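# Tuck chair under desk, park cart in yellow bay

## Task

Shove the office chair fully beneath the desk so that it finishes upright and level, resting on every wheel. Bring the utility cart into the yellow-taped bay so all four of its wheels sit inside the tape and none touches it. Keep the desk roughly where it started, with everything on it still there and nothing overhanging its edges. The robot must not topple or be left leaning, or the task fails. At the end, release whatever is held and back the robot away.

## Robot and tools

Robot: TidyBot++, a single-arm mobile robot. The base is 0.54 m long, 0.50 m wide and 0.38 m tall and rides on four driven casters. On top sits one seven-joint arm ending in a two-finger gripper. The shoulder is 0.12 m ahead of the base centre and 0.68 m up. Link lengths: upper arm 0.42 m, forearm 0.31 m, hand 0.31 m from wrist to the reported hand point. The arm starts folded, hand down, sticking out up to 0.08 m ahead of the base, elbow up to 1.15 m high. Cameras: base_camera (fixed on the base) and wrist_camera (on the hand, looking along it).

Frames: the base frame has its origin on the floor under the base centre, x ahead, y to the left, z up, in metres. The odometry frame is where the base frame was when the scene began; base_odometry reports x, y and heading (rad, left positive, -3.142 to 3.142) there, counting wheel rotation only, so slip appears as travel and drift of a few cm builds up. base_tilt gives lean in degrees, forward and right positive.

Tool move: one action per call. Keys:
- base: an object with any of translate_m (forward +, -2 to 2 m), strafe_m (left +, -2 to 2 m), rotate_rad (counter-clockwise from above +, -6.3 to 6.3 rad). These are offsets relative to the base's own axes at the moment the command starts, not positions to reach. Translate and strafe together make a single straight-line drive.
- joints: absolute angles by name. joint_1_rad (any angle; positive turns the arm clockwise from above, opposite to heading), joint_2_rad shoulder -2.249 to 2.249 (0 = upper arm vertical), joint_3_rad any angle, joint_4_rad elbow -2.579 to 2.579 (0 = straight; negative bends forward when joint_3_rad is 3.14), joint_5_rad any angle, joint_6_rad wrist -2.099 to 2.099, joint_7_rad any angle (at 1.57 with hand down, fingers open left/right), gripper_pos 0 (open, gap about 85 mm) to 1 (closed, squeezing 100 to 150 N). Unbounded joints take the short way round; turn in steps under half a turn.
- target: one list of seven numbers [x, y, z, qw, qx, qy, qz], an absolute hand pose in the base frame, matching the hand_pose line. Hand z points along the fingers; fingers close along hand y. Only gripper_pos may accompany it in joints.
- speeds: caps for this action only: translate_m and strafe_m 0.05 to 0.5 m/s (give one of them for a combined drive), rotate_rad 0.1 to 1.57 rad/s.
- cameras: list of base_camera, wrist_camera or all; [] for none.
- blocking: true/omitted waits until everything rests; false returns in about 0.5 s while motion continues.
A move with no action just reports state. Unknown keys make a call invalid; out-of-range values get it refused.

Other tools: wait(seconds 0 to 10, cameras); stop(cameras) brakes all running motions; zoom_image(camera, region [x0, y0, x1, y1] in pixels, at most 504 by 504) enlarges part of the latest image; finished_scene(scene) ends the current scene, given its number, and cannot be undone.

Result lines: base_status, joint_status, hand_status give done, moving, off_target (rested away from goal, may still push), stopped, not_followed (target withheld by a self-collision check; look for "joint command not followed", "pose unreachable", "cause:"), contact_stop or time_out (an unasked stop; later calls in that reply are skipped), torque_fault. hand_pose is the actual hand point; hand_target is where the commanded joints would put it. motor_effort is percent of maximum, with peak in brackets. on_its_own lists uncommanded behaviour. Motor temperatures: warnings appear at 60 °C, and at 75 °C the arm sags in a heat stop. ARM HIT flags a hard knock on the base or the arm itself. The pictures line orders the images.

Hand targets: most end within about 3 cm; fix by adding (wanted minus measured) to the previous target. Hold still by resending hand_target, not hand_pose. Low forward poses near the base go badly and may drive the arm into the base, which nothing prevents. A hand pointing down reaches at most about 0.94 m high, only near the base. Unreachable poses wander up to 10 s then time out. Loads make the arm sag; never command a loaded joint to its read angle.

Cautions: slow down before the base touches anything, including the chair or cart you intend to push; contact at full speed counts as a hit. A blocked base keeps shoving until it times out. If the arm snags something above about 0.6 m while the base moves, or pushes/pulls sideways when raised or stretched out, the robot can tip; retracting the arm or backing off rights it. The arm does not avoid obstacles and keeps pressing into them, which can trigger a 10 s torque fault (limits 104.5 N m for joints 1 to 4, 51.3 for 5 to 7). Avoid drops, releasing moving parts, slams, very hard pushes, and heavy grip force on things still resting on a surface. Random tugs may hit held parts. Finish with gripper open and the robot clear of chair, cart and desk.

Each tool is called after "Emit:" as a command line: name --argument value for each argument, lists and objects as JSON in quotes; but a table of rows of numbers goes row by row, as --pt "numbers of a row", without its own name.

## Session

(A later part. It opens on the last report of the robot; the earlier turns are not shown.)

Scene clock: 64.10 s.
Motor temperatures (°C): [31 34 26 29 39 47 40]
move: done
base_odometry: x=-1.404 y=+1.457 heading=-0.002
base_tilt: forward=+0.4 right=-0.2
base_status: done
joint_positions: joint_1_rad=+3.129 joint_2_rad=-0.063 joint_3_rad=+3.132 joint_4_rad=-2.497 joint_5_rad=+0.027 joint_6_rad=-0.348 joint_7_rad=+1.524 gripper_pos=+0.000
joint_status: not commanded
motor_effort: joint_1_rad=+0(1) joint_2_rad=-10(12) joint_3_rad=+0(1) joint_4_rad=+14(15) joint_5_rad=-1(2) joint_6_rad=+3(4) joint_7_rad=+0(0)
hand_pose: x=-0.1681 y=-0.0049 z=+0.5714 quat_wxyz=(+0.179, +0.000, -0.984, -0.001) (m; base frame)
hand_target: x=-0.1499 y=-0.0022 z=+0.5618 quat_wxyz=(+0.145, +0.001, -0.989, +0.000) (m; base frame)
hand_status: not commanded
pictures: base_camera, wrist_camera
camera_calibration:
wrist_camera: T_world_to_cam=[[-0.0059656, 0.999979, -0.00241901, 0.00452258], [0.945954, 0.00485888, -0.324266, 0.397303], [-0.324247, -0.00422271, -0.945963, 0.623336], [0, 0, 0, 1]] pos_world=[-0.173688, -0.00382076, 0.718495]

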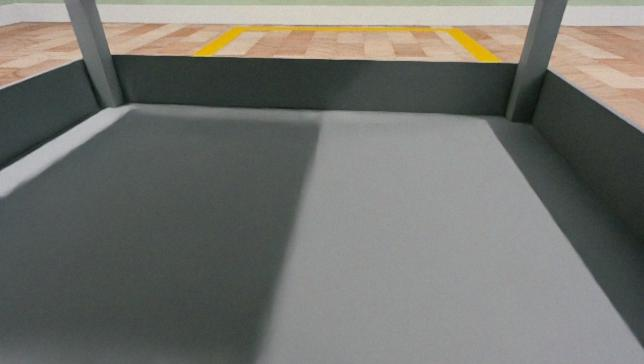

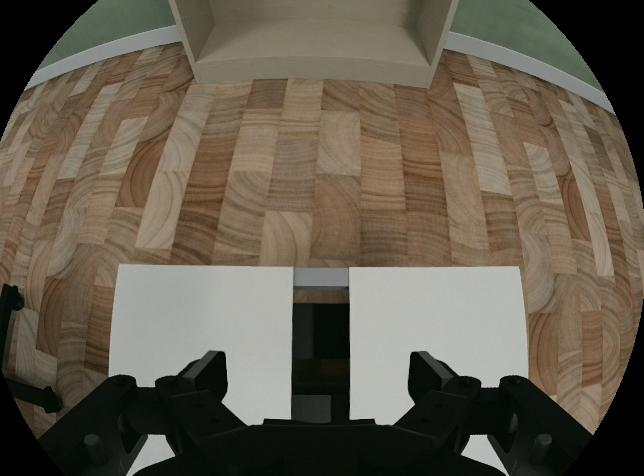

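Emit:
move --base '{"translate_m":0.9,"strafe_m":-0.1}' --speeds '{"translate_m":0.15}'

Scene clock: 70.93 s.
Motor temperatures (°C): [31 34 26 29 39 47 40]
move: done
base_odometry: x=-0.504 y=+1.356 heading=-0.002
base_tilt: forward=+0.4 right=-0.2
base_status: done
joint_positions: joint_1_rad=+3.129 joint_2_rad=-0.060 joint_3_rad=+3.132 joint_4_rad=-2.497 joint_5_rad=+0.027 joint_6_rad=-0.350 joint_7_rad=+1.524 gripper_pos=+0.000
joint_status: not commanded
motor_effort: joint_1_rad=+0(1) joint_2_rad=-10(12) joint_3_rad=+0(1) joint_4_rad=+13(15) joint_5_rad=-1(2) joint_6_rad=+3(4) joint_7_rad=+0(0)
hand_pose: x=-0.1672 y=-0.0048 z=+0.5702 quat_wxyz=(+0.176, +0.000, -0.984, -0.001) (m; base frame)
hand_target: x=-0.1499 y=-0.0022 z=+0.5618 quat_wxyz=(+0.145, +0.001, -0.989, +0.000) (m; base frame)
hand_status: not commanded
pictures: base_camera, wrist_camera
camera_calibration:
wrist_camera: T_world_to_cam=[[-0.00579973, 0.999981, -0.00230402, 0.00440486], [0.947648, 0.00476057, -0.31928, 0.393499], [-0.319263, -0.00403514, -0.947658, 0.624323], [0, 0, 0, 1]] pos_world=[-0.17355, -0.00375883, 0.717291]

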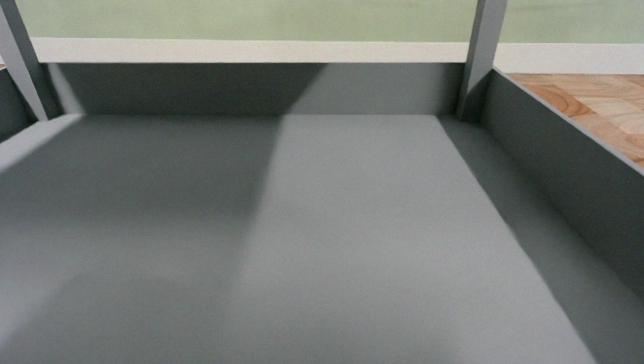

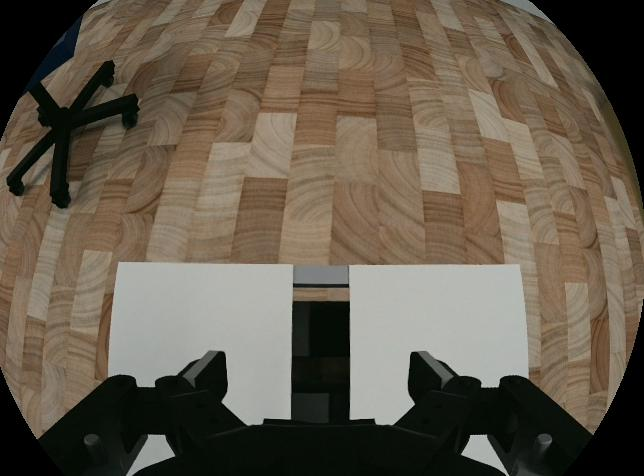

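Emit:
move --base '{"translate_m":0.33}' --speeds '{"translate_m":0.12}' --cameras '[]'

Emit:
move --base '{"translate_m":-0.6}' --joints '{"joint_1_rad":0,"joint_2_rad":-0.3,"joint_4_rad":-2.5,"joint_6_rad":0.15}'

Scene clock: 76.47 s.
Motor temperatures (°C): [30 34 26 29 39 47 40]
move: done
base_odometry: x=-0.174 y=+1.355 heading=-0.002
base_tilt: forward=+0.4 right=-0.2
base_status: done
joint_positions: joint_1_rad=+3.129 joint_2_rad=-0.058 joint_3_rad=+3.132 joint_4_rad=-2.497 joint_5_rad=+0.027 joint_6_rad=-0.351 joint_7_rad=+1.524 gripper_pos=+0.000
joint_status: not commanded
motor_effort: joint_1_rad=+0(1) joint_2_rad=-11(12) joint_3_rad=+0(1) joint_4_rad=+13(15) joint_5_rad=+0(2) joint_6_rad=+3(4) joint_7_rad=+0(0)
hand_pose: x=-0.1667 y=-0.0048 z=+0.5696 quat_wxyz=(+0.175, -0.001, -0.985, -0.001) (m; base frame)
hand_target: x=-0.1499 y=-0.0022 z=+0.5618 quat_wxyz=(+0.145, +0.001, -0.989, +0.000) (m; base frame)
hand_status: not commanded
pictures: none
No camera images: "cameras" was empty.

Scene clock: 80.40 s.
Motor temperatures (°C): [30 34 26 29 39 47 40]
move: done
base_odometry: x=-0.774 y=+1.356 heading=-0.001
base_tilt: forward=+0.4 right=-0.2
base_status: done
joint_positions: joint_1_rad=+0.012 joint_2_rad=-0.283 joint_3_rad=+3.132 joint_4_rad=-2.497 joint_5_rad=+0.027 joint_6_rad=+0.081 joint_7_rad=+1.524 gripper_pos=+0.000
joint_status: all done
motor_effort: joint_1_rad=+0(1) joint_2_rad=-8(12) joint_3_rad=+1(2) joint_4_rad=+19(19) joint_5_rad=-1(2) joint_6_rad=+7(8) joint_7_rad=+0(1)
hand_pose: x=+0.5162 y=+0.0008 z=+0.7313 quat_wxyz=(-0.004, +0.875, -0.009, +0.483) (m; base frame)
hand_target: x=+0.5250 y=+0.0020 z=+0.7553 quat_wxyz=(+0.000, +0.855, +0.000, +0.519) (m; base frame)
hand_status: not commanded
pictures: base_camera, wrist_camera
camera_calibration:
wrist_camera: T_world_to_cam=[[-0.00424143, -0.999886, -0.0145203, 0.0128919], [-0.55762, 0.0144182, -0.829971, 0.947715], [0.830086, 0.00457652, -0.557617, 0.116639], [0, 0, 0, 1]] pos_world=[0.431699, -0.00130767, 0.851804]

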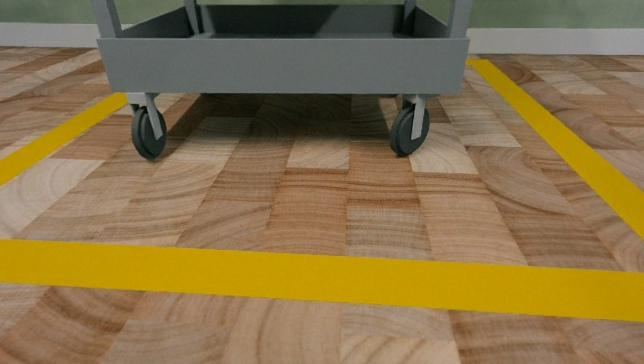

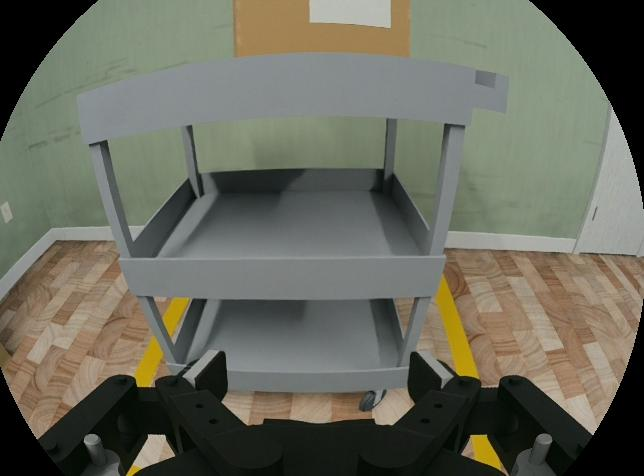

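Emit:
move --base '{"translate_m":-0.966,"strafe_m":-0.0,"rotate_rad":-1.57}'

Scene clock: 84.57 s.
Motor temperatures (°C): [30 34 26 29 39 47 40]
move: done
base_odometry: x=-1.740 y=+1.357 heading=-1.572
base_tilt: forward=+0.4 right=-0.2
base_status: done
joint_positions: joint_1_rad=+0.007 joint_2_rad=-0.286 joint_3_rad=+3.133 joint_4_rad=-2.497 joint_5_rad=+0.027 joint_6_rad=+0.086 joint_7_rad=+1.524 gripper_pos=+0.000
joint_status: not commanded
motor_effort: joint_1_rad=+0(1) joint_2_rad=-7(10) joint_3_rad=+1(2) joint_4_rad=+19(19) joint_5_rad=-1(2) joint_6_rad=+8(8) joint_7_rad=+0(0)
hand_pose: x=+0.5169 y=+0.0027 z=+0.7335 quat_wxyz=(-0.005, +0.874, -0.007, +0.486) (m; base frame)
hand_target: x=+0.5250 y=+0.0020 z=+0.7553 quat_wxyz=(+0.000, +0.855, +0.000, +0.519) (m; base frame)
hand_status: not commanded
pictures: base_camera, wrist_camera
camera_calibration:
wrist_camera: T_world_to_cam=[[0.000607694, -0.999889, -0.0148672, 0.012544], [-0.551696, 0.0120647, -0.833958, 0.949798], [0.834045, 0.00870897, -0.551628, 0.110811], [0, 0, 0, 1]] pos_world=[0.431571, 0.000118506, 0.853405]

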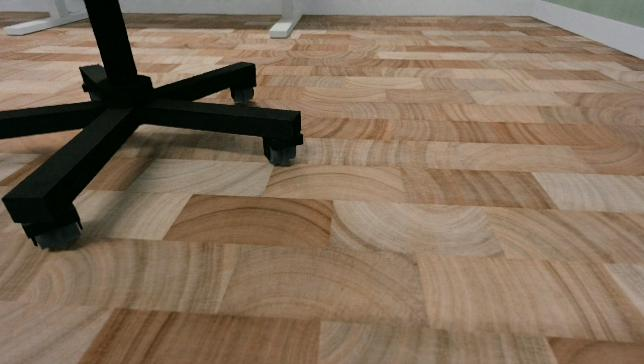

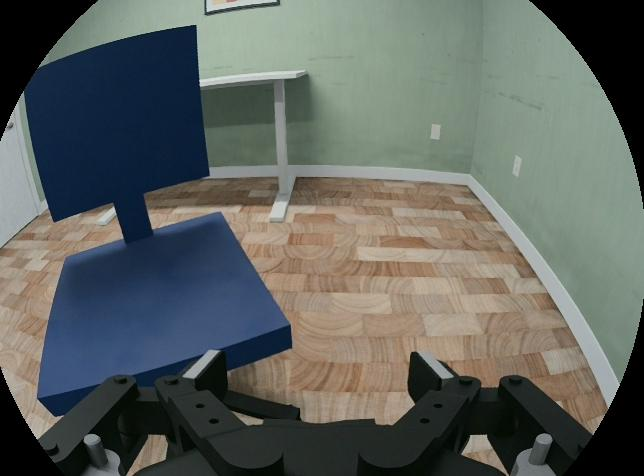

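Emit:
move --base '{"strafe_m":-0.4,"translate_m":0.2}' --joints '{"joint_1_rad":0,"joint_2_rad":-0.34,"joint_4_rad":-2.54,"joint_6_rad":-0.92}' --cameras '[]'

Emit:
move --base '{"translate_m":1.5,"strafe_m":0.21,"rotate_rad":2.479}' --cameras '[]'

Emit:
move --joints '{"joint_6_rad":0.15}'

Scene clock: 87.50 s.
Motor temperatures (°C): [30 34 26 29 39 47 40]
move: done
base_odometry: x=-2.140 y=+1.158 heading=-1.572
base_tilt: forward=+0.4 right=-0.2
base_status: done
joint_positions: joint_1_rad=+0.007 joint_2_rad=-0.324 joint_3_rad=+3.133 joint_4_rad=-2.529 joint_5_rad=+0.027 joint_6_rad=-0.862 joint_7_rad=+1.524 gripper_pos=+0.000
joint_status: all done
motor_effort: joint_1_rad=+0(1) joint_2_rad=-2(7) joint_3_rad=+0(2) joint_4_rad=+14(19) joint_5_rad=-1(2) joint_6_rad=+1(8) joint_7_rad=+0(0)
hand_pose: x=+0.2616 y=-0.0051 z=+0.5842 quat_wxyz=(+0.011, +0.999, -0.015, +0.038) (m; base frame)
hand_target: x=+0.2395 y=+0.0015 z=+0.5823 quat_wxyz=(+0.000, +1.000, +0.000, +0.011) (m; base frame)
hand_status: not commanded
pictures: none
No camera images: "cameras" was empty.

Scene clock: 92.50 s.
Motor temperatures (°C): [30 34 26 29 39 47 40]
move: done
base_odometry: x=-1.933 y=-0.343 heading=+0.907
base_tilt: forward=+0.4 right=-0.2
base_status: done
joint_positions: joint_1_rad=+0.006 joint_2_rad=-0.333 joint_3_rad=+3.134 joint_4_rad=-2.529 joint_5_rad=+0.027 joint_6_rad=-0.868 joint_7_rad=+1.524 gripper_pos=+0.000
joint_status: not commanded
motor_effort: joint_1_rad=+0(1) joint_2_rad=-2(7) joint_3_rad=+1(2) joint_4_rad=+15(17) joint_5_rad=-1(2) joint_6_rad=+1(3) joint_7_rad=+0(0)
hand_pose: x=+0.2605 y=-0.0050 z=+0.5851 quat_wxyz=(+0.011, +0.999, -0.014, +0.039) (m; base frame)
hand_target: x=+0.2395 y=+0.0015 z=+0.5823 quat_wxyz=(+0.000, +1.000, +0.000, +0.011) (m; base frame)
hand_status: not commanded
pictures: none
No camera images: "cameras" was empty.

Scene clock: 94.23 s.
Motor temperatures (°C): [30 34 26 29 39 47 40]
move: done
base_odometry: x=-1.933 y=-0.343 heading=+0.907
base_tilt: forward=+0.4 right=-0.2
base_status: not commanded
joint_positions: joint_1_rad=+0.006 joint_2_rad=-0.333 joint_3_rad=+3.134 joint_4_rad=-2.533 joint_5_rad=+0.027 joint_6_rad=+0.084 joint_7_rad=+1.524 gripper_pos=+0.000
joint_status: all done
motor_effort: joint_1_rad=+0(1) joint_2_rad=-6(6) joint_3_rad=+0(1) joint_4_rad=+18(19) joint_5_rad=-1(2) joint_6_rad=+8(9) joint_7_rad=+0(0)
hand_pose: x=+0.5016 y=+0.0029 z=+0.7329 quat_wxyz=(-0.005, +0.871, -0.007, +0.490) (m; base frame)
hand_target: x=+0.5091 y=+0.0020 z=+0.7500 quat_wxyz=(+0.000, +0.855, +0.000, +0.519) (m; base frame)
hand_status: not commanded
pictures: base_camera, wrist_camera
camera_calibration:
wrist_camera: T_world_to_cam=[[0.00133136, -0.999892, -0.014663, 0.012248], [-0.543721, 0.0115823, -0.839186, 0.940688], [0.839265, 0.00908983, -0.543647, 0.114739], [0, 0, 0, 1]] pos_world=[0.415159, 0.000308369, 0.851969]

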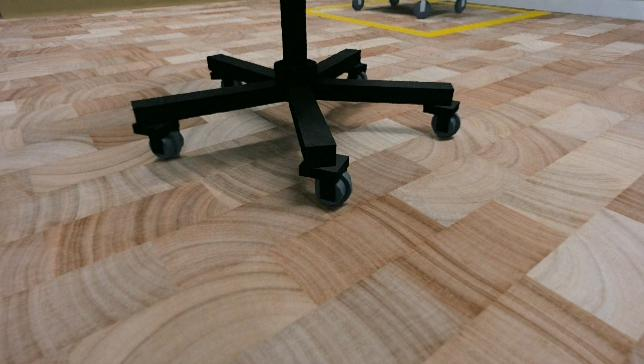

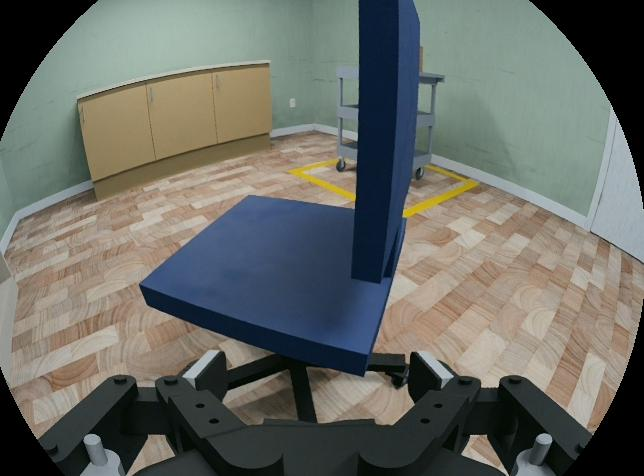

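Emit:
move --joints '{"joint_2_rad":0.6,"joint_4_rad":-0.77,"joint_6_rad":-1.77,"gripper_pos":1}'

Scene clock: 97.80 s.
Motor temperatures (°C): [30 34 26 29 39 47 40]
move: done
base_odometry: x=-1.933 y=-0.343 heading=+0.907
base_tilt: forward=+0.4 right=-0.2
base_status: not commanded
joint_positions: joint_1_rad=+0.006 joint_2_rad=+0.577 joint_3_rad=+3.134 joint_4_rad=-0.784 joint_5_rad=+0.027 joint_6_rad=-1.708 joint_7_rad=+1.524 gripper_pos=+0.999
joint_status: all done
motor_effort: joint_1_rad=+0(1) joint_2_rad=-37(39) joint_3_rad=+0(1) joint_4_rad=+18(21) joint_5_rad=-1(2) joint_6_rad=+1(9) joint_7_rad=+0(0)
hand_pose: x=+0.6784 y=-0.0068 z=+0.7893 quat_wxyz=(+0.010, +0.999, -0.025, +0.036) (m; base frame)
hand_target: x=+0.6651 y=+0.0020 z=+0.7805 quat_wxyz=(+0.000, +1.000, +0.000, +0.001) (m; base frame)
hand_status: not commanded
pictures: base_camera, wrist_camera
camera_calibration:
wrist_camera: T_world_to_cam=[[-0.0458957, -0.998864, 0.0128095, 0.0134482], [-0.998043, 0.0453052, -0.0431014, 0.764343], [0.0424721, -0.0147626, -0.998989, 0.896898], [0, 0, 0, 1]] pos_world=[0.725372, -0.00795526, 0.928763]

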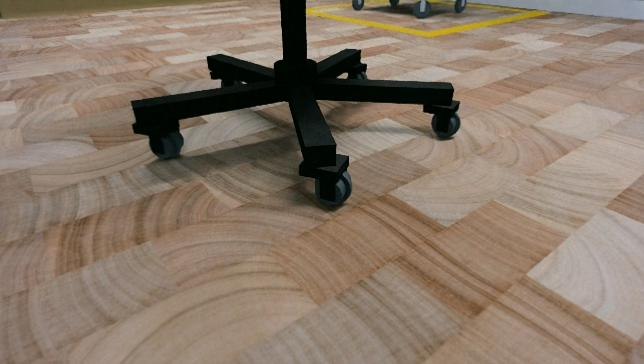

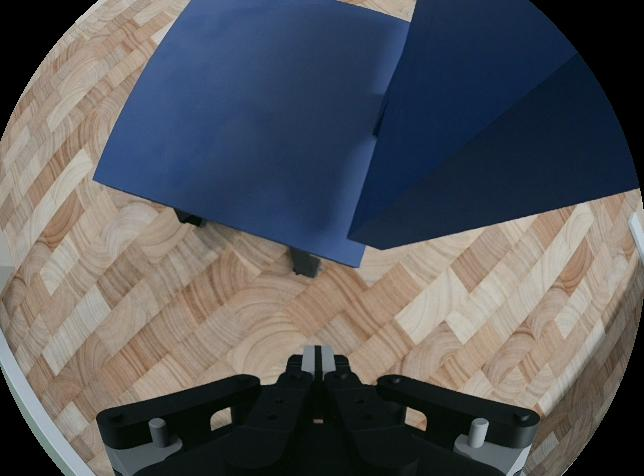

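Emit:
move --base '{"translate_m":0.12}' --speeds '{"translate_m":0.15}' --cameras '[]'

Emit:
move --base '{"translate_m":0.125,"strafe_m":-0.433,"rotate_rad":0.5}' --speeds '{"strafe_m":0.15,"rotate_rad":0.18}' --cameras '["wrist_camera"]'

Emit:
move --base '{"translate_m":0.125,"strafe_m":-0.433,"rotate_rad":0.5}' --speeds '{"strafe_m":0.15,"rotate_rad":0.18}'

Scene clock: 99.40 s.
Motor temperatures (°C): [30 34 26 29 39 47 40]
move: done
base_odometry: x=-1.859 y=-0.248 heading=+0.907
base_tilt: forward=+0.4 right=-0.2
base_status: done
joint_positions: joint_1_rad=+0.003 joint_2_rad=+0.591 joint_3_rad=+3.134 joint_4_rad=-0.778 joint_5_rad=+0.027 joint_6_rad=-1.737 joint_7_rad=+1.524 gripper_pos=+0.999
joint_status: not commanded
motor_effort: joint_1_rad=+0(3) joint_2_rad=-38(41) joint_3_rad=+0(1) joint_4_rad=+17(22) joint_5_rad=+0(1) joint_6_rad=+1(11) joint_7_rad=+0(1)
hand_pose: x=+0.6723 y=-0.0055 z=+0.7835 quat_wxyz=(+0.011, +0.999, -0.024, +0.018) (m; base frame)
hand_target: x=+0.6651 y=+0.0020 z=+0.7805 quat_wxyz=(+0.000, +1.000, +0.000, +0.001) (m; base frame)
hand_status: not commanded
pictures: none
No camera images: "cameras" was empty.

Scene clock: 103.27 s.
Motor temperatures (°C): [30 34 26 29 39 47 40]
move: done
base_odometry: x=-1.440 y=-0.416 heading=+1.408
base_tilt: forward=+0.4 right=-0.2
base_status: done
joint_positions: joint_1_rad=+0.004 joint_2_rad=+0.591 joint_3_rad=+3.134 joint_4_rad=-0.774 joint_5_rad=+0.025 joint_6_rad=-1.739 joint_7_rad=+1.525 gripper_pos=+0.999
joint_status: not commanded
motor_effort: joint_1_rad=+1(9) joint_2_rad=-38(42) joint_3_rad=+0(5) joint_4_rad=+17(18) joint_5_rad=-1(4) joint_6_rad=+0(4) joint_7_rad=+0(1)
hand_pose: x=+0.6730 y=-0.0058 z=+0.7843 quat_wxyz=(+0.010, +0.999, -0.024, +0.019) (m; base frame)
hand_target: x=+0.6651 y=+0.0020 z=+0.7805 quat_wxyz=(+0.000, +1.000, +0.000, +0.001) (m; base frame)
hand_status: not commanded
pictures: wrist_camera
camera_calibration:
wrist_camera: T_world_to_cam=[[-0.0436578, -0.998968, 0.0125139, 0.0130415], [-0.999009, 0.0435443, -0.00920407, 0.73277], [0.00864966, -0.0129034, -0.999879, 0.915624], [0, 0, 0, 1]] pos_world=[0.724693, -0.00706527, 0.922095]

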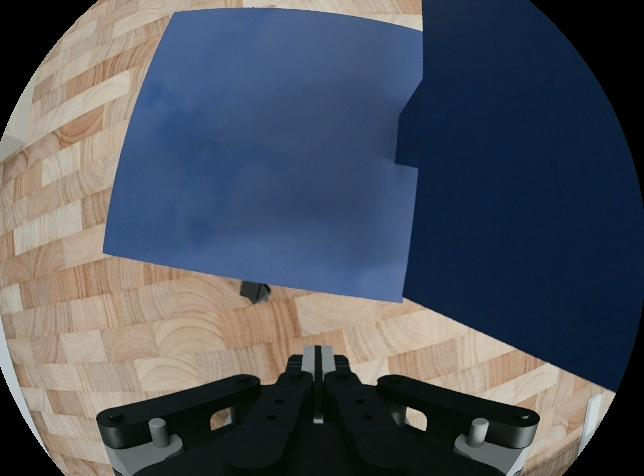

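Scene clock: 107.17 s.
Motor temperatures (°C): [30 34 26 29 39 47 40]
move: done
base_odometry: x=-0.993 y=-0.363 heading=+1.909
base_tilt: forward=+0.4 right=-0.2
base_status: done
joint_positions: joint_1_rad=+0.005 joint_2_rad=+0.592 joint_3_rad=+3.138 joint_4_rad=-0.772 joint_5_rad=+0.023 joint_6_rad=-1.743 joint_7_rad=+1.526 gripper_pos=+0.999
joint_status: not commanded
motor_effort: joint_1_rad=+0(9) joint_2_rad=-38(41) joint_3_rad=+0(5) joint_4_rad=+17(18) joint_5_rad=-1(5) joint_6_rad=+0(5) joint_7_rad=+0(1)
hand_pose: x=+0.6721 y=-0.0069 z=+0.7846 quat_wxyz=(+0.010, +0.999, -0.025, +0.018) (m; base frame)
hand_target: x=+0.6651 y=+0.0020 z=+0.7805 quat_wxyz=(+0.000, +1.000, +0.000, +0.001) (m; base frame)
hand_status: not commanded
pictures: base_camera, wrist_camera
camera_calibration:
wrist_camera: T_world_to_cam=[[-0.0456791, -0.99887, 0.0131539, 0.0127256], [-0.99894, 0.0455991, -0.00632316, 0.729606], [0.0057162, -0.0134288, -0.999893, 0.917951], [0, 0, 0, 1]] pos_world=[0.724166, -0.00823111, 0.922299]

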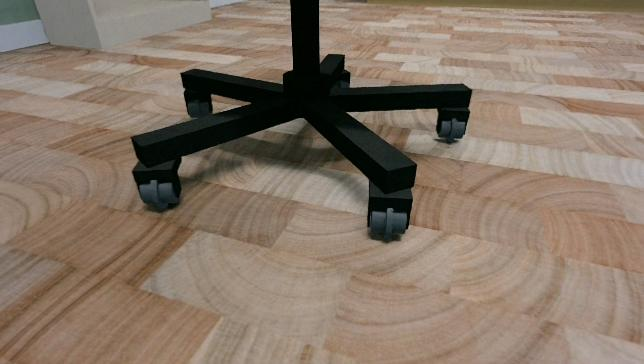

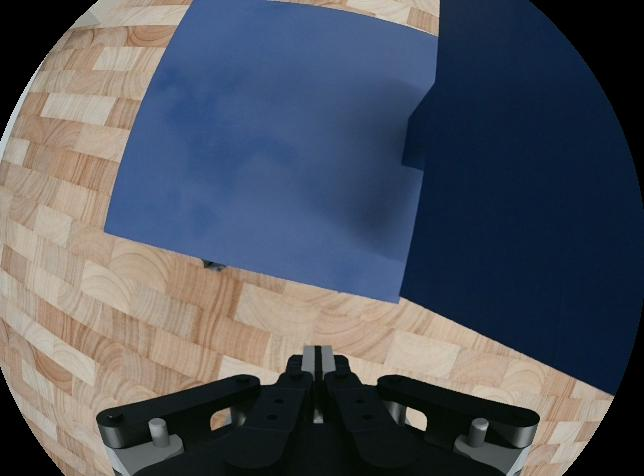

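Emit:
move --base '{"translate_m":0.13,"strafe_m":-0.433,"rotate_rad":0.5}' --speeds '{"strafe_m":0.15,"rotate_rad":0.18}' --cameras '[]'

Emit:
move --base '{"translate_m":0.13,"strafe_m":-0.433,"rotate_rad":0.5}' --speeds '{"strafe_m":0.15,"rotate_rad":0.18}' --cameras '[]'

Emit:
move --base '{"translate_m":0.11,"strafe_m":-0.39,"rotate_rad":0.45}' --speeds '{"strafe_m":0.15,"rotate_rad":0.18}'

Scene clock: 111.17 s.
Motor temperatures (°C): [30 34 26 29 39 47 40]
move: done
base_odometry: x=-0.627 y=-0.097 heading=+2.410
base_tilt: forward=+0.4 right=-0.2
base_status: done
joint_positions: joint_1_rad=+0.005 joint_2_rad=+0.592 joint_3_rad=+3.136 joint_4_rad=-0.771 joint_5_rad=+0.023 joint_6_rad=-1.745 joint_7_rad=+1.527 gripper_pos=+0.999
joint_status: not commanded
motor_effort: joint_1_rad=+0(9) joint_2_rad=-38(40) joint_3_rad=+0(5) joint_4_rad=+17(18) joint_5_rad=-1(4) joint_6_rad=+1(4) joint_7_rad=+0(1)
hand_pose: x=+0.6719 y=-0.0061 z=+0.7851 quat_wxyz=(+0.009, +1.000, -0.024, +0.017) (m; base frame)
hand_target: x=+0.6651 y=+0.0020 z=+0.7805 quat_wxyz=(+0.000, +1.000, +0.000, +0.001) (m; base frame)
hand_status: not commanded
pictures: none
No camera images: "cameras" was empty.

Scene clock: 114.87 s.
Motor temperatures (°C): [30 34 26 29 39 47 40]
move: done
base_odometry: x=-0.435 y=+0.313 heading=+2.911
base_tilt: forward=+0.4 right=-0.2
base_status: done
joint_positions: joint_1_rad=+0.004 joint_2_rad=+0.593 joint_3_rad=+3.135 joint_4_rad=-0.767 joint_5_rad=+0.022 joint_6_rad=-1.748 joint_7_rad=+1.530 gripper_pos=+0.999
joint_status: not commanded
motor_effort: joint_1_rad=+0(8) joint_2_rad=-38(41) joint_3_rad=+0(5) joint_4_rad=+17(18) joint_5_rad=-1(4) joint_6_rad=+1(6) joint_7_rad=+0(2)
hand_pose: x=+0.6719 y=-0.0050 z=+0.7855 quat_wxyz=(+0.009, +1.000, -0.022, +0.017) (m; base frame)
hand_target: x=+0.6651 y=+0.0020 z=+0.7805 quat_wxyz=(+0.000, +1.000, +0.000, +0.001) (m; base frame)
hand_status: not commanded
pictures: none
No camera images: "cameras" was empty.

Scene clock: 118.30 s.
Motor temperatures (°C): [30 34 26 29 39 47 40]
move: done
base_odometry: x=-0.453 y=+0.718 heading=-2.921
base_tilt: forward=+0.4 right=-0.2
base_status: done
joint_positions: joint_1_rad=-0.002 joint_2_rad=+0.595 joint_3_rad=+3.131 joint_4_rad=-0.763 joint_5_rad=+0.017 joint_6_rad=-1.748 joint_7_rad=+1.533 gripper_pos=+0.999
joint_status: not commanded
motor_effort: joint_1_rad=+0(8) joint_2_rad=-38(41) joint_3_rad=+0(5) joint_4_rad=+17(18) joint_5_rad=+0(5) joint_6_rad=+0(6) joint_7_rad=+0(2)
hand_pose: x=+0.6733 y=+0.0013 z=+0.7858 quat_wxyz=(+0.005, +1.000, -0.015, +0.018) (m; base frame)
hand_target: x=+0.6651 y=+0.0020 z=+0.7805 quat_wxyz=(+0.000, +1.000, +0.000, +0.001) (m; base frame)
hand_status: not commanded
pictures: base_camera, wrist_camera
camera_calibration:
wrist_camera: T_world_to_cam=[[-0.0252819, -0.999675, 0.00320794, 0.0150238], [-0.999654, 0.025258, -0.00728933, 0.731703], [0.00720594, -0.00339112, -0.999968, 0.918242], [0, 0, 0, 1]] pos_world=[0.725213, -0.000348519, 0.923498]

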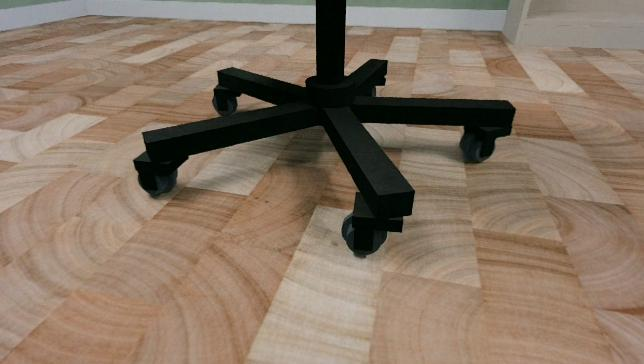

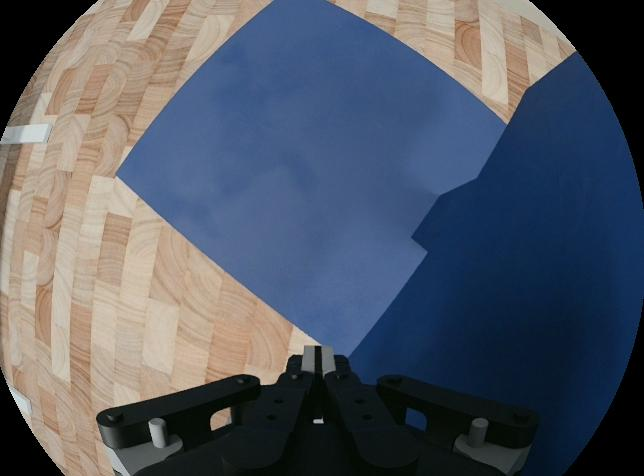

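Emit:
move --base '{"translate_m":0.085,"strafe_m":-0.35,"rotate_rad":0.43}' --speeds '{"strafe_m":0.12,"rotate_rad":0.16}'

Scene clock: 121.97 s.
Motor temperatures (°C): [30 34 26 29 39 47 40]
move: done
base_odometry: x=-0.613 y=+1.041 heading=-2.490
base_tilt: forward=+0.4 right=-0.2
base_status: done
joint_positions: joint_1_rad=-0.002 joint_2_rad=+0.596 joint_3_rad=+3.131 joint_4_rad=-0.761 joint_5_rad=+0.016 joint_6_rad=-1.747 joint_7_rad=+1.535 gripper_pos=+0.999
joint_status: not commanded
motor_effort: joint_1_rad=+1(7) joint_2_rad=-38(43) joint_3_rad=+0(4) joint_4_rad=+17(18) joint_5_rad=-1(3) joint_6_rad=+0(5) joint_7_rad=+0(1)
hand_pose: x=+0.6740 y=+0.0016 z=+0.7855 quat_wxyz=(+0.005, +1.000, -0.015, +0.019) (m; base frame)
hand_target: x=+0.6651 y=+0.0020 z=+0.7805 quat_wxyz=(+0.000, +1.000, +0.000, +0.001) (m; base frame)
hand_status: not commanded
pictures: base_camera, wrist_camera
camera_calibration:
wrist_camera: T_world_to_cam=[[-0.023665, -0.999717, 0.00245688, 0.0148378], [-0.999688, 0.0236447, -0.00800271, 0.733015], [0.00794235, -0.0026455, -0.999965, 0.917472], [0, 0, 0, 1]] pos_world=[0.725851, -0.0000711696, 0.923269]

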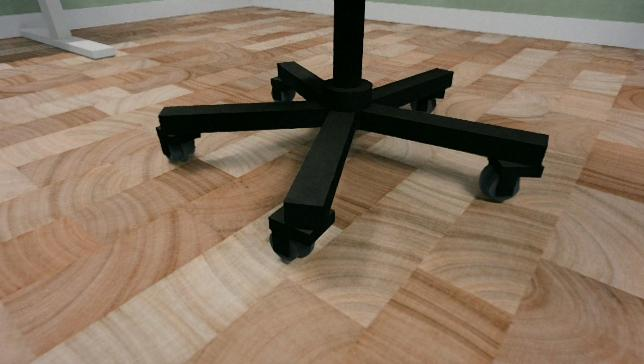

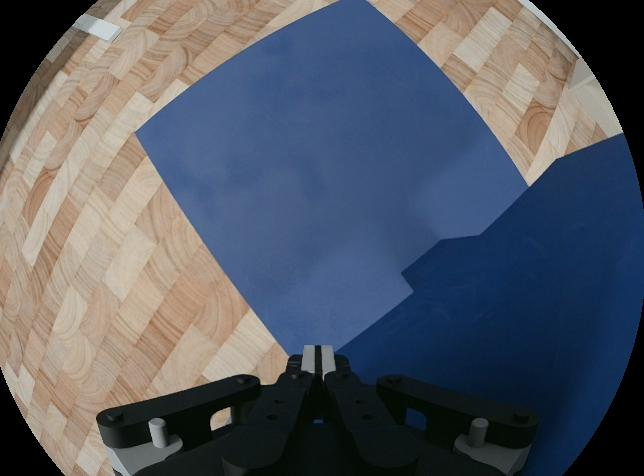

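Emit:
move --base '{"translate_m":-0.25}' --speeds '{"translate_m":0.2}' --cameras '[]'

Emit:
move --base '{"strafe_m":-0.65}' --cameras '[]'

Emit:
move --base '{"rotate_rad":0.919}'

Scene clock: 124.20 s.
Motor temperatures (°C): [30 34 26 29 39 47 40]
move: done
base_odometry: x=-0.414 y=+1.192 heading=-2.490
base_tilt: forward=+0.4 right=-0.2
base_status: done
joint_positions: joint_1_rad=-0.002 joint_2_rad=+0.596 joint_3_rad=+3.129 joint_4_rad=-0.756 joint_5_rad=+0.016 joint_6_rad=-1.735 joint_7_rad=+1.539 gripper_pos=+0.999
joint_status: not commanded
motor_effort: joint_1_rad=+0(8) joint_2_rad=-38(44) joint_3_rad=+0(4) joint_4_rad=+18(18) joint_5_rad=-1(4) joint_6_rad=+1(10) joint_7_rad=+0(2)
hand_pose: x=+0.6789 y=+0.0031 z=+0.7873 quat_wxyz=(+0.003, +1.000, -0.011, +0.027) (m; base frame)
hand_target: x=+0.6651 y=+0.0020 z=+0.7805 quat_wxyz=(+0.000, +1.000, +0.000, +0.001) (m; base frame)
hand_status: not commanded
pictures: none
No camera images: "cameras" was empty.

Scene clock: 126.77 s.
Motor temperatures (°C): [30 34 26 29 39 47 40]
move: done
base_odometry: x=-0.808 y=+1.709 heading=-2.490
base_tilt: forward=+0.4 right=-0.2
base_status: done
joint_positions: joint_1_rad=+0.006 joint_2_rad=+0.596 joint_3_rad=+3.131 joint_4_rad=-0.756 joint_5_rad=+0.016 joint_6_rad=-1.735 joint_7_rad=+1.539 gripper_pos=+0.999
joint_status: not commanded
motor_effort: joint_1_rad=+0(6) joint_2_rad=-38(39) joint_3_rad=-1(2) joint_4_rad=+17(18) joint_5_rad=-1(2) joint_6_rad=+1(1) joint_7_rad=+0(0)
hand_pose: x=+0.6789 y=-0.0024 z=+0.7872 quat_wxyz=(+0.004, +1.000, -0.016, +0.027) (m; base frame)
hand_target: x=+0.6651 y=+0.0020 z=+0.7805 quat_wxyz=(+0.000, +1.000, +0.000, +0.001) (m; base frame)
hand_status: not commanded
pictures: none
No camera images: "cameras" was empty.

Scene clock: 128.90 s.
Motor temperatures (°C): [30 34 26 29 39 47 40]
move: done
base_odometry: x=-0.808 y=+1.709 heading=-1.572
base_tilt: forward=+0.4 right=-0.2
base_status: done
joint_positions: joint_1_rad=-0.005 joint_2_rad=+0.596 joint_3_rad=+3.132 joint_4_rad=-0.756 joint_5_rad=+0.016 joint_6_rad=-1.735 joint_7_rad=+1.539 gripper_pos=+0.999
joint_status: not commanded
motor_effort: joint_1_rad=+0(6) joint_2_rad=-38(40) joint_3_rad=+0(3) joint_4_rad=+17(18) joint_5_rad=-1(3) joint_6_rad=+1(1) joint_7_rad=+0(0)
hand_pose: x=+0.6789 y=+0.0030 z=+0.7872 quat_wxyz=(+0.004, +1.000, -0.011, +0.027) (m; base frame)
hand_target: x=+0.6651 y=+0.0020 z=+0.7805 quat_wxyz=(+0.000, +1.000, +0.000, +0.001) (m; base frame)
hand_status: not commanded
pictures: base_camera, wrist_camera
camera_calibration:
wrist_camera: T_world_to_cam=[[-0.0169048, -0.999854, 0.00241834, 0.0117754], [-0.999553, 0.01684, -0.0247051, 0.750979], [0.0246608, -0.0028349, -0.999692, 0.907582], [0, 0, 0, 1]] pos_world=[0.728461, 0.00170011, 0.925827]

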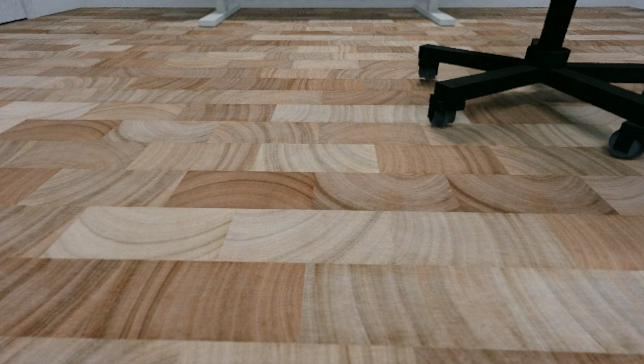

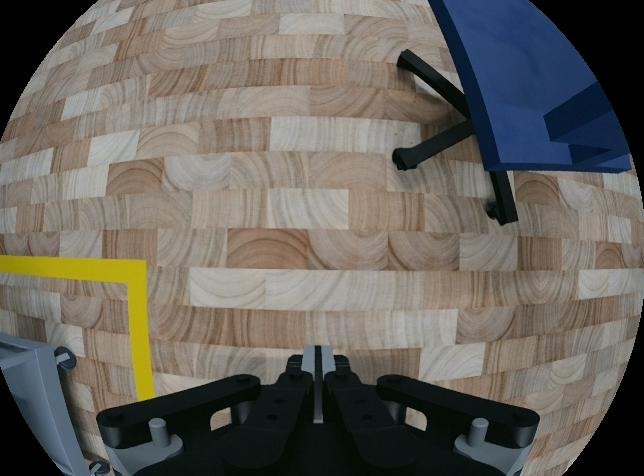

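Emit:
move --base '{"strafe_m":-0.6}'

Scene clock: 131.70 s.
Motor temperatures (°C): [30 34 26 29 39 47 40]
move: done
base_odometry: x=-1.408 y=+1.710 heading=-1.571
base_tilt: forward=+0.4 right=-0.2
base_status: done
joint_positions: joint_1_rad=+0.002 joint_2_rad=+0.596 joint_3_rad=+3.132 joint_4_rad=-0.756 joint_5_rad=+0.016 joint_6_rad=-1.735 joint_7_rad=+1.539 gripper_pos=+0.999
joint_status: not commanded
motor_effort: joint_1_rad=+0(4) joint_2_rad=-38(39) joint_3_rad=-1(2) joint_4_rad=+17(18) joint_5_rad=-1(2) joint_6_rad=+1(1) joint_7_rad=+0(0)
hand_pose: x=+0.6789 y=-0.0006 z=+0.7872 quat_wxyz=(+0.005, +1.000, -0.014, +0.027) (m; base frame)
hand_target: x=+0.6651 y=+0.0020 z=+0.7805 quat_wxyz=(+0.000, +1.000, +0.000, +0.001) (m; base frame)
hand_status: not commanded
pictures: base_camera, wrist_camera
camera_calibration:
wrist_camera: T_world_to_cam=[[-0.0231632, -0.999729, 0.00241834, 0.0125201], [-0.999428, 0.0230965, -0.0247051, 0.750964], [0.0246426, -0.00298921, -0.999692, 0.907584], [0, 0, 0, 1]] pos_world=[0.72846, -0.00211493, 0.925827]

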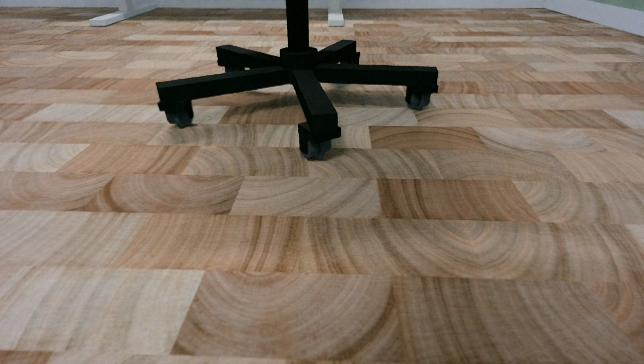

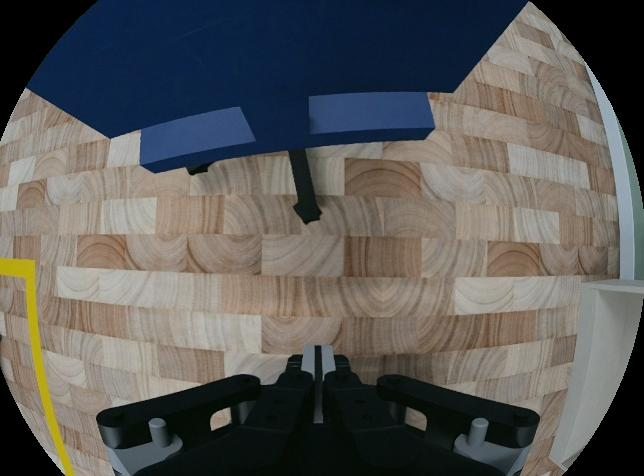

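Emit:
move --joints '{"joint_1_rad":0,"joint_2_rad":-0.05,"joint_4_rad":-2.5,"joint_6_rad":-0.4}' --cameras '[]'

Emit:
move --joints '{"joint_1_rad":3.14}' --base '{"translate_m":0.5,"strafe_m":-0.246,"rotate_rad":0.45}'

Scene clock: 135.67 s.
Motor temperatures (°C): [30 34 26 29 39 47 40]
move: done
base_odometry: x=-1.408 y=+1.710 heading=-1.571
base_tilt: forward=+0.4 right=-0.2
base_status: not commanded
joint_positions: joint_1_rad=+0.002 joint_2_rad=-0.036 joint_3_rad=+3.132 joint_4_rad=-2.483 joint_5_rad=+0.016 joint_6_rad=-0.464 joint_7_rad=+1.539 gripper_pos=+0.999
joint_status: all done
motor_effort: joint_1_rad=+0(1) joint_2_rad=-11(39) joint_3_rad=+0(1) joint_4_rad=+13(18) joint_5_rad=-1(2) joint_6_rad=+2(3) joint_7_rad=+0(0)
hand_pose: x=+0.3760 y=+0.0011 z=+0.5577 quat_wxyz=(+0.002, +0.993, -0.005, +0.115) (m; base frame)
hand_target: x=+0.3879 y=+0.0018 z=+0.5618 quat_wxyz=(+0.000, +0.989, +0.000, +0.145) (m; base frame)
hand_status: not commanded
pictures: none
No camera images: "cameras" was empty.

Scene clock: 139.60 s.
Motor temperatures (°C): [30 34 26 29 39 47 40]
move: done
base_odometry: x=-1.654 y=+1.210 heading=-1.121
base_tilt: forward=+0.4 right=-0.2
base_status: done
joint_positions: joint_1_rad=+3.127 joint_2_rad=-0.042 joint_3_rad=+3.132 joint_4_rad=-2.488 joint_5_rad=+0.016 joint_6_rad=-0.452 joint_7_rad=+1.539 gripper_pos=+0.999
joint_status: all done
motor_effort: joint_1_rad=+0(2) joint_2_rad=-10(13) joint_3_rad=+0(2) joint_4_rad=+13(14) joint_5_rad=-1(2) joint_6_rad=+3(3) joint_7_rad=+0(0)
hand_pose: x=-0.1398 y=-0.0053 z=+0.5589 quat_wxyz=(+0.122, +0.003, -0.993, -0.001) (m; base frame)
hand_target: x=-0.1499 y=-0.0022 z=+0.5618 quat_wxyz=(+0.145, +0.001, -0.989, +0.000) (m; base frame)
hand_status: not commanded
pictures: base_camera, wrist_camera
camera_calibration:
wrist_camera: T_world_to_cam=[[-0.0114771, 0.999932, -0.00199092, 0.00403455], [0.977007, 0.01079, -0.212933, 0.30859], [-0.212897, -0.004389, -0.977065, 0.65363], [0, 0, 0, 1]] pos_world=[-0.162292, -0.00449519, 0.704356]

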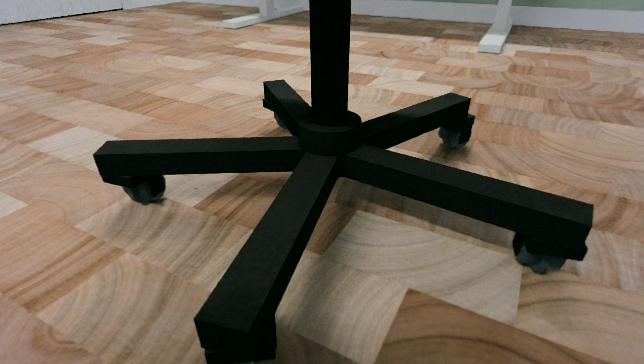

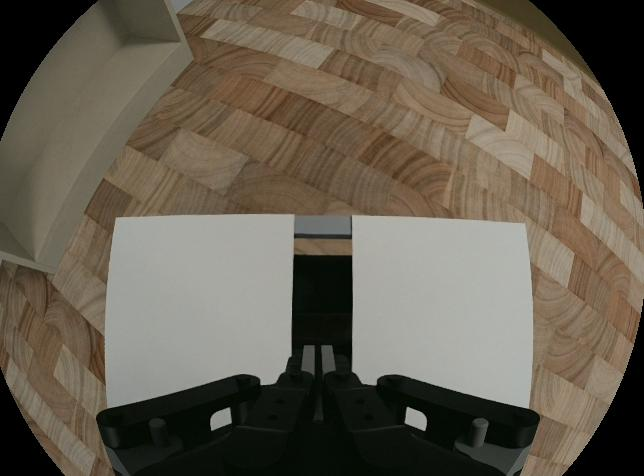

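Emit:
move --base '{"translate_m":0.6}' --speeds '{"translate_m":0.1}'

Scene clock: 146.30 s.
Motor temperatures (°C): [30 34 26 29 39 47 40]
move: done
base_odometry: x=-1.393 y=+0.669 heading=-1.121
base_tilt: forward=+0.4 right=-0.2
base_status: done
joint_positions: joint_1_rad=+3.128 joint_2_rad=-0.046 joint_3_rad=+3.132 joint_4_rad=-2.491 joint_5_rad=+0.016 joint_6_rad=-0.451 joint_7_rad=+1.539 gripper_pos=+0.999
joint_status: not commanded
motor_effort: joint_1_rad=+0(1) joint_2_rad=-11(14) joint_3_rad=+0(1) joint_4_rad=+13(14) joint_5_rad=-1(2) joint_6_rad=+2(3) joint_7_rad=+0(1)
hand_pose: x=-0.1387 y=-0.0050 z=+0.5589 quat_wxyz=(+0.122, +0.002, -0.993, -0.001) (m; base frame)
hand_target: x=-0.1499 y=-0.0022 z=+0.5618 quat_wxyz=(+0.145, +0.001, -0.989, +0.000) (m; base frame)
hand_status: not commanded
pictures: base_camera, wrist_camera
camera_calibration:
wrist_camera: T_world_to_cam=[[-0.0106054, 0.999942, -0.00198294, 0.00391072], [0.976834, 0.00993642, -0.213768, 0.307963], [-0.213735, -0.0042041, -0.976883, 0.653638], [0, 0, 0, 1]] pos_world=[-0.161082, -0.00422258, 0.704368]

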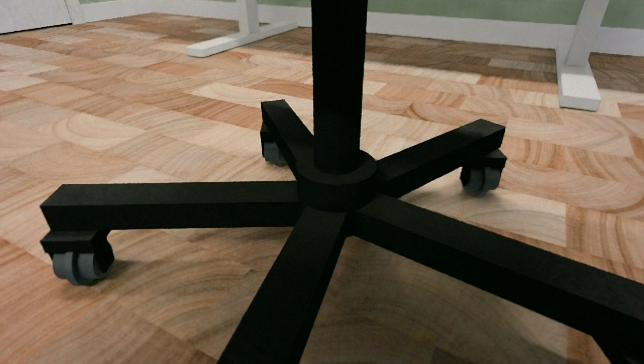

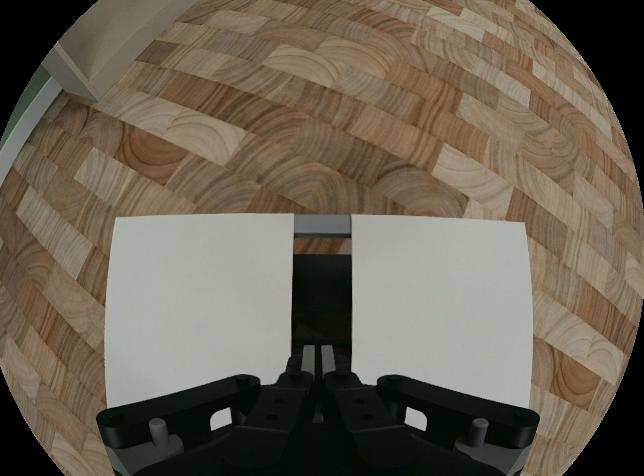

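Emit:
move --base '{"translate_m":0.6,"strafe_m":0.04}' --speeds '{"translate_m":0.1}'

Emit:
move --base '{"translate_m":-0.7}' --joints '{"joint_2_rad":-0.3,"joint_6_rad":0.15}' --cameras '[]'

Emit:
move --joints '{"joint_1_rad":0}' --base '{"rotate_rad":-0.49}'

Scene clock: 152.97 s.
Motor temperatures (°C): [30 34 26 29 39 47 40]
move: done
base_odometry: x=-1.097 y=+0.146 heading=-1.121
base_tilt: forward=+0.4 right=-0.2
base_status: done
joint_positions: joint_1_rad=+3.129 joint_2_rad=-0.047 joint_3_rad=+3.132 joint_4_rad=-2.493 joint_5_rad=+0.016 joint_6_rad=-0.450 joint_7_rad=+1.539 gripper_pos=+0.999
joint_status: not commanded
motor_effort: joint_1_rad=+0(1) joint_2_rad=-10(15) joint_3_rad=+0(1) joint_4_rad=+13(14) joint_5_rad=-1(2) joint_6_rad=+2(4) joint_7_rad=+0(0)
hand_pose: x=-0.1382 y=-0.0049 z=+0.5588 quat_wxyz=(+0.122, +0.002, -0.992, -0.001) (m; base frame)
hand_target: x=-0.1499 y=-0.0022 z=+0.5618 quat_wxyz=(+0.145, +0.001, -0.989, +0.000) (m; base frame)
hand_status: not commanded
pictures: base_camera, wrist_camera
camera_calibration:
wrist_camera: T_world_to_cam=[[-0.0102338, 0.999946, -0.00198976, 0.00386472], [0.976736, 0.00956994, -0.214231, 0.307741], [-0.2142, -0.00413586, -0.976781, 0.653531], [0, 0, 0, 1]] pos_world=[-0.160556, -0.00410666, 0.704292]

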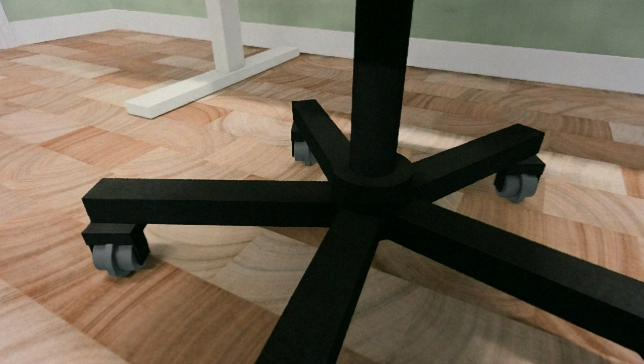

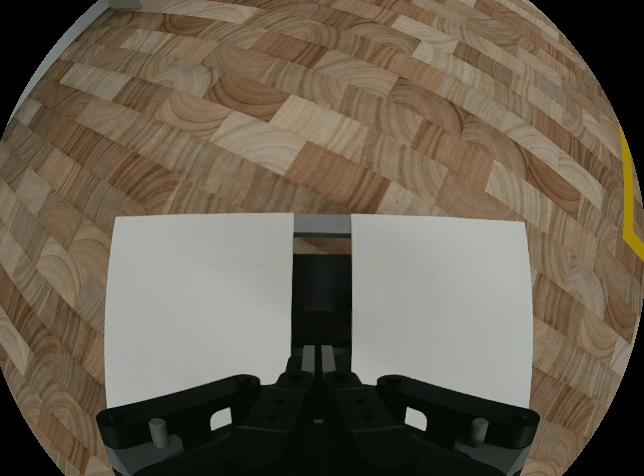

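Scene clock: 155.70 s.
Motor temperatures (°C): [30 34 26 29 39 47 40]
move: done
base_odometry: x=-1.401 y=+0.777 heading=-1.121
base_tilt: forward=+0.4 right=-0.2
base_status: done
joint_positions: joint_1_rad=+3.129 joint_2_rad=-0.298 joint_3_rad=+3.132 joint_4_rad=-2.496 joint_5_rad=+0.016 joint_6_rad=+0.084 joint_7_rad=+1.539 gripper_pos=+0.999
joint_status: all done
motor_effort: joint_1_rad=+0(1) joint_2_rad=-7(12) joint_3_rad=+1(1) joint_4_rad=+19(19) joint_5_rad=-1(2) joint_6_rad=+8(8) joint_7_rad=+0(0)
hand_pose: x=-0.2783 y=-0.0103 z=+0.7388 quat_wxyz=(+0.492, +0.003, -0.871, +0.009) (m; base frame)
hand_target: x=-0.2870 y=-0.0026 z=+0.7552 quat_wxyz=(+0.519, +0.001, -0.855, +0.001) (m; base frame)
hand_status: not commanded
pictures: none
No camera images: "cameras" was empty.

Scene clock: 159.63 s.
Motor temperatures (°C): [30 34 26 29 39 47 40]
move: done
base_odometry: x=-1.401 y=+0.777 heading=-1.611
base_tilt: forward=+0.4 right=-0.2
base_status: done
joint_positions: joint_1_rad=+0.012 joint_2_rad=-0.298 joint_3_rad=+3.132 joint_4_rad=-2.496 joint_5_rad=+0.016 joint_6_rad=+0.085 joint_7_rad=+1.539 gripper_pos=+0.999
joint_status: all done
motor_effort: joint_1_rad=+0(1) joint_2_rad=-7(8) joint_3_rad=+0(1) joint_4_rad=+18(19) joint_5_rad=-1(2) joint_6_rad=+7(8) joint_7_rad=+0(1)
hand_pose: x=+0.5165 y=+0.0005 z=+0.7390 quat_wxyz=(-0.002, +0.871, -0.008, +0.492) (m; base frame)
hand_target: x=+0.5250 y=+0.0020 z=+0.7552 quat_wxyz=(+0.000, +0.855, +0.000, +0.519) (m; base frame)
hand_status: not commanded
pictures: base_camera, wrist_camera
camera_calibration:
wrist_camera: T_world_to_cam=[[-0.00271889, -0.999942, -0.0103933, 0.00881738], [-0.540677, 0.0102132, -0.841168, 0.953901], [0.841226, 0.00333238, -0.540673, 0.102406], [0, 0, 0, 1]] pos_world=[0.42963, -0.00126673, 0.857852]

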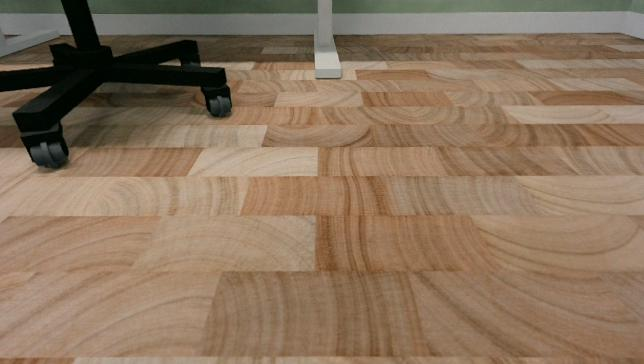

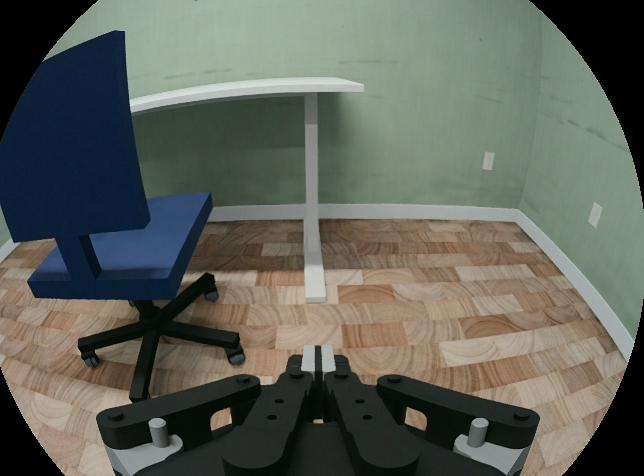

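Emit:
move --joints '{"joint_1_rad":3.14,"joint_2_rad":-0.05,"joint_6_rad":-0.4}' --base '{"strafe_m":0.61}' --cameras '[]'

Emit:
move --base '{"translate_m":0.92}' --speeds '{"translate_m":0.12}'

Scene clock: 163.70 s.
Motor temperatures (°C): [30 34 26 29 39 47 40]
move: done
base_odometry: x=-0.791 y=+0.752 heading=-1.612
base_tilt: forward=+0.4 right=-0.2
base_status: done
joint_positions: joint_1_rad=+3.127 joint_2_rad=-0.070 joint_3_rad=+3.132 joint_4_rad=-2.496 joint_5_rad=+0.016 joint_6_rad=-0.342 joint_7_rad=+1.539 gripper_pos=+0.999
joint_status: all done
motor_effort: joint_1_rad=+0(2) joint_2_rad=-11(12) joint_3_rad=+0(2) joint_4_rad=+14(19) joint_5_rad=-1(2) joint_6_rad=+3(9) joint_7_rad=+0(0)
hand_pose: x=-0.1714 y=-0.0065 z=+0.5745 quat_wxyz=(+0.186, +0.003, -0.983, +0.001) (m; base frame)
hand_target: x=-0.1499 y=-0.0022 z=+0.5618 quat_wxyz=(+0.145, +0.001, -0.989, +0.000) (m; base frame)
hand_status: not commanded
pictures: none
No camera images: "cameras" was empty.

Scene clock: 172.00 s.
Motor temperatures (°C): [30 34 26 29 39 47 40]
move: done
base_odometry: x=-0.829 y=-0.167 heading=-1.611
base_tilt: forward=+0.4 right=-0.2
base_status: done
joint_positions: joint_1_rad=+3.128 joint_2_rad=-0.062 joint_3_rad=+3.132 joint_4_rad=-2.496 joint_5_rad=+0.016 joint_6_rad=-0.349 joint_7_rad=+1.539 gripper_pos=+0.999
joint_status: not commanded
motor_effort: joint_1_rad=+0(1) joint_2_rad=-10(13) joint_3_rad=+0(1) joint_4_rad=+13(15) joint_5_rad=+0(2) joint_6_rad=+3(5) joint_7_rad=+0(1)
hand_pose: x=-0.1684 y=-0.0061 z=+0.5715 quat_wxyz=(+0.179, +0.002, -0.984, +0.001) (m; base frame)
hand_target: x=-0.1499 y=-0.0022 z=+0.5618 quat_wxyz=(+0.145, +0.001, -0.989, +0.000) (m; base frame)
hand_status: not commanded
pictures: base_camera, wrist_camera
camera_calibration:
wrist_camera: T_world_to_cam=[[-0.0119934, 0.999919, -0.0043501, 0.00584059], [0.946024, 0.00993769, -0.323945, 0.397461], [-0.323875, -0.00800051, -0.946066, 0.623376], [0, 0, 0, 1]] pos_world=[-0.174042, -0.00480264, 0.718536]

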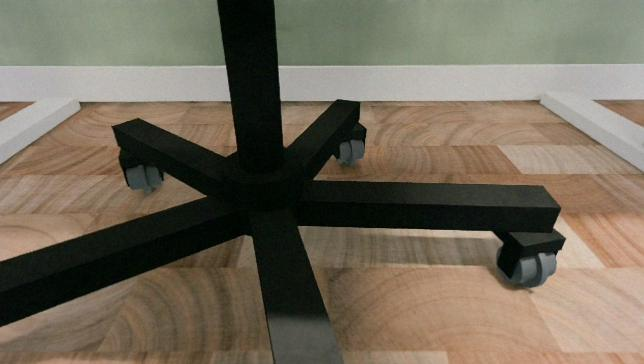

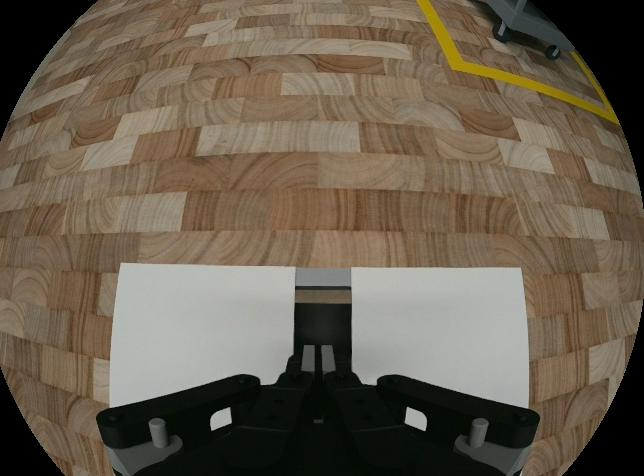

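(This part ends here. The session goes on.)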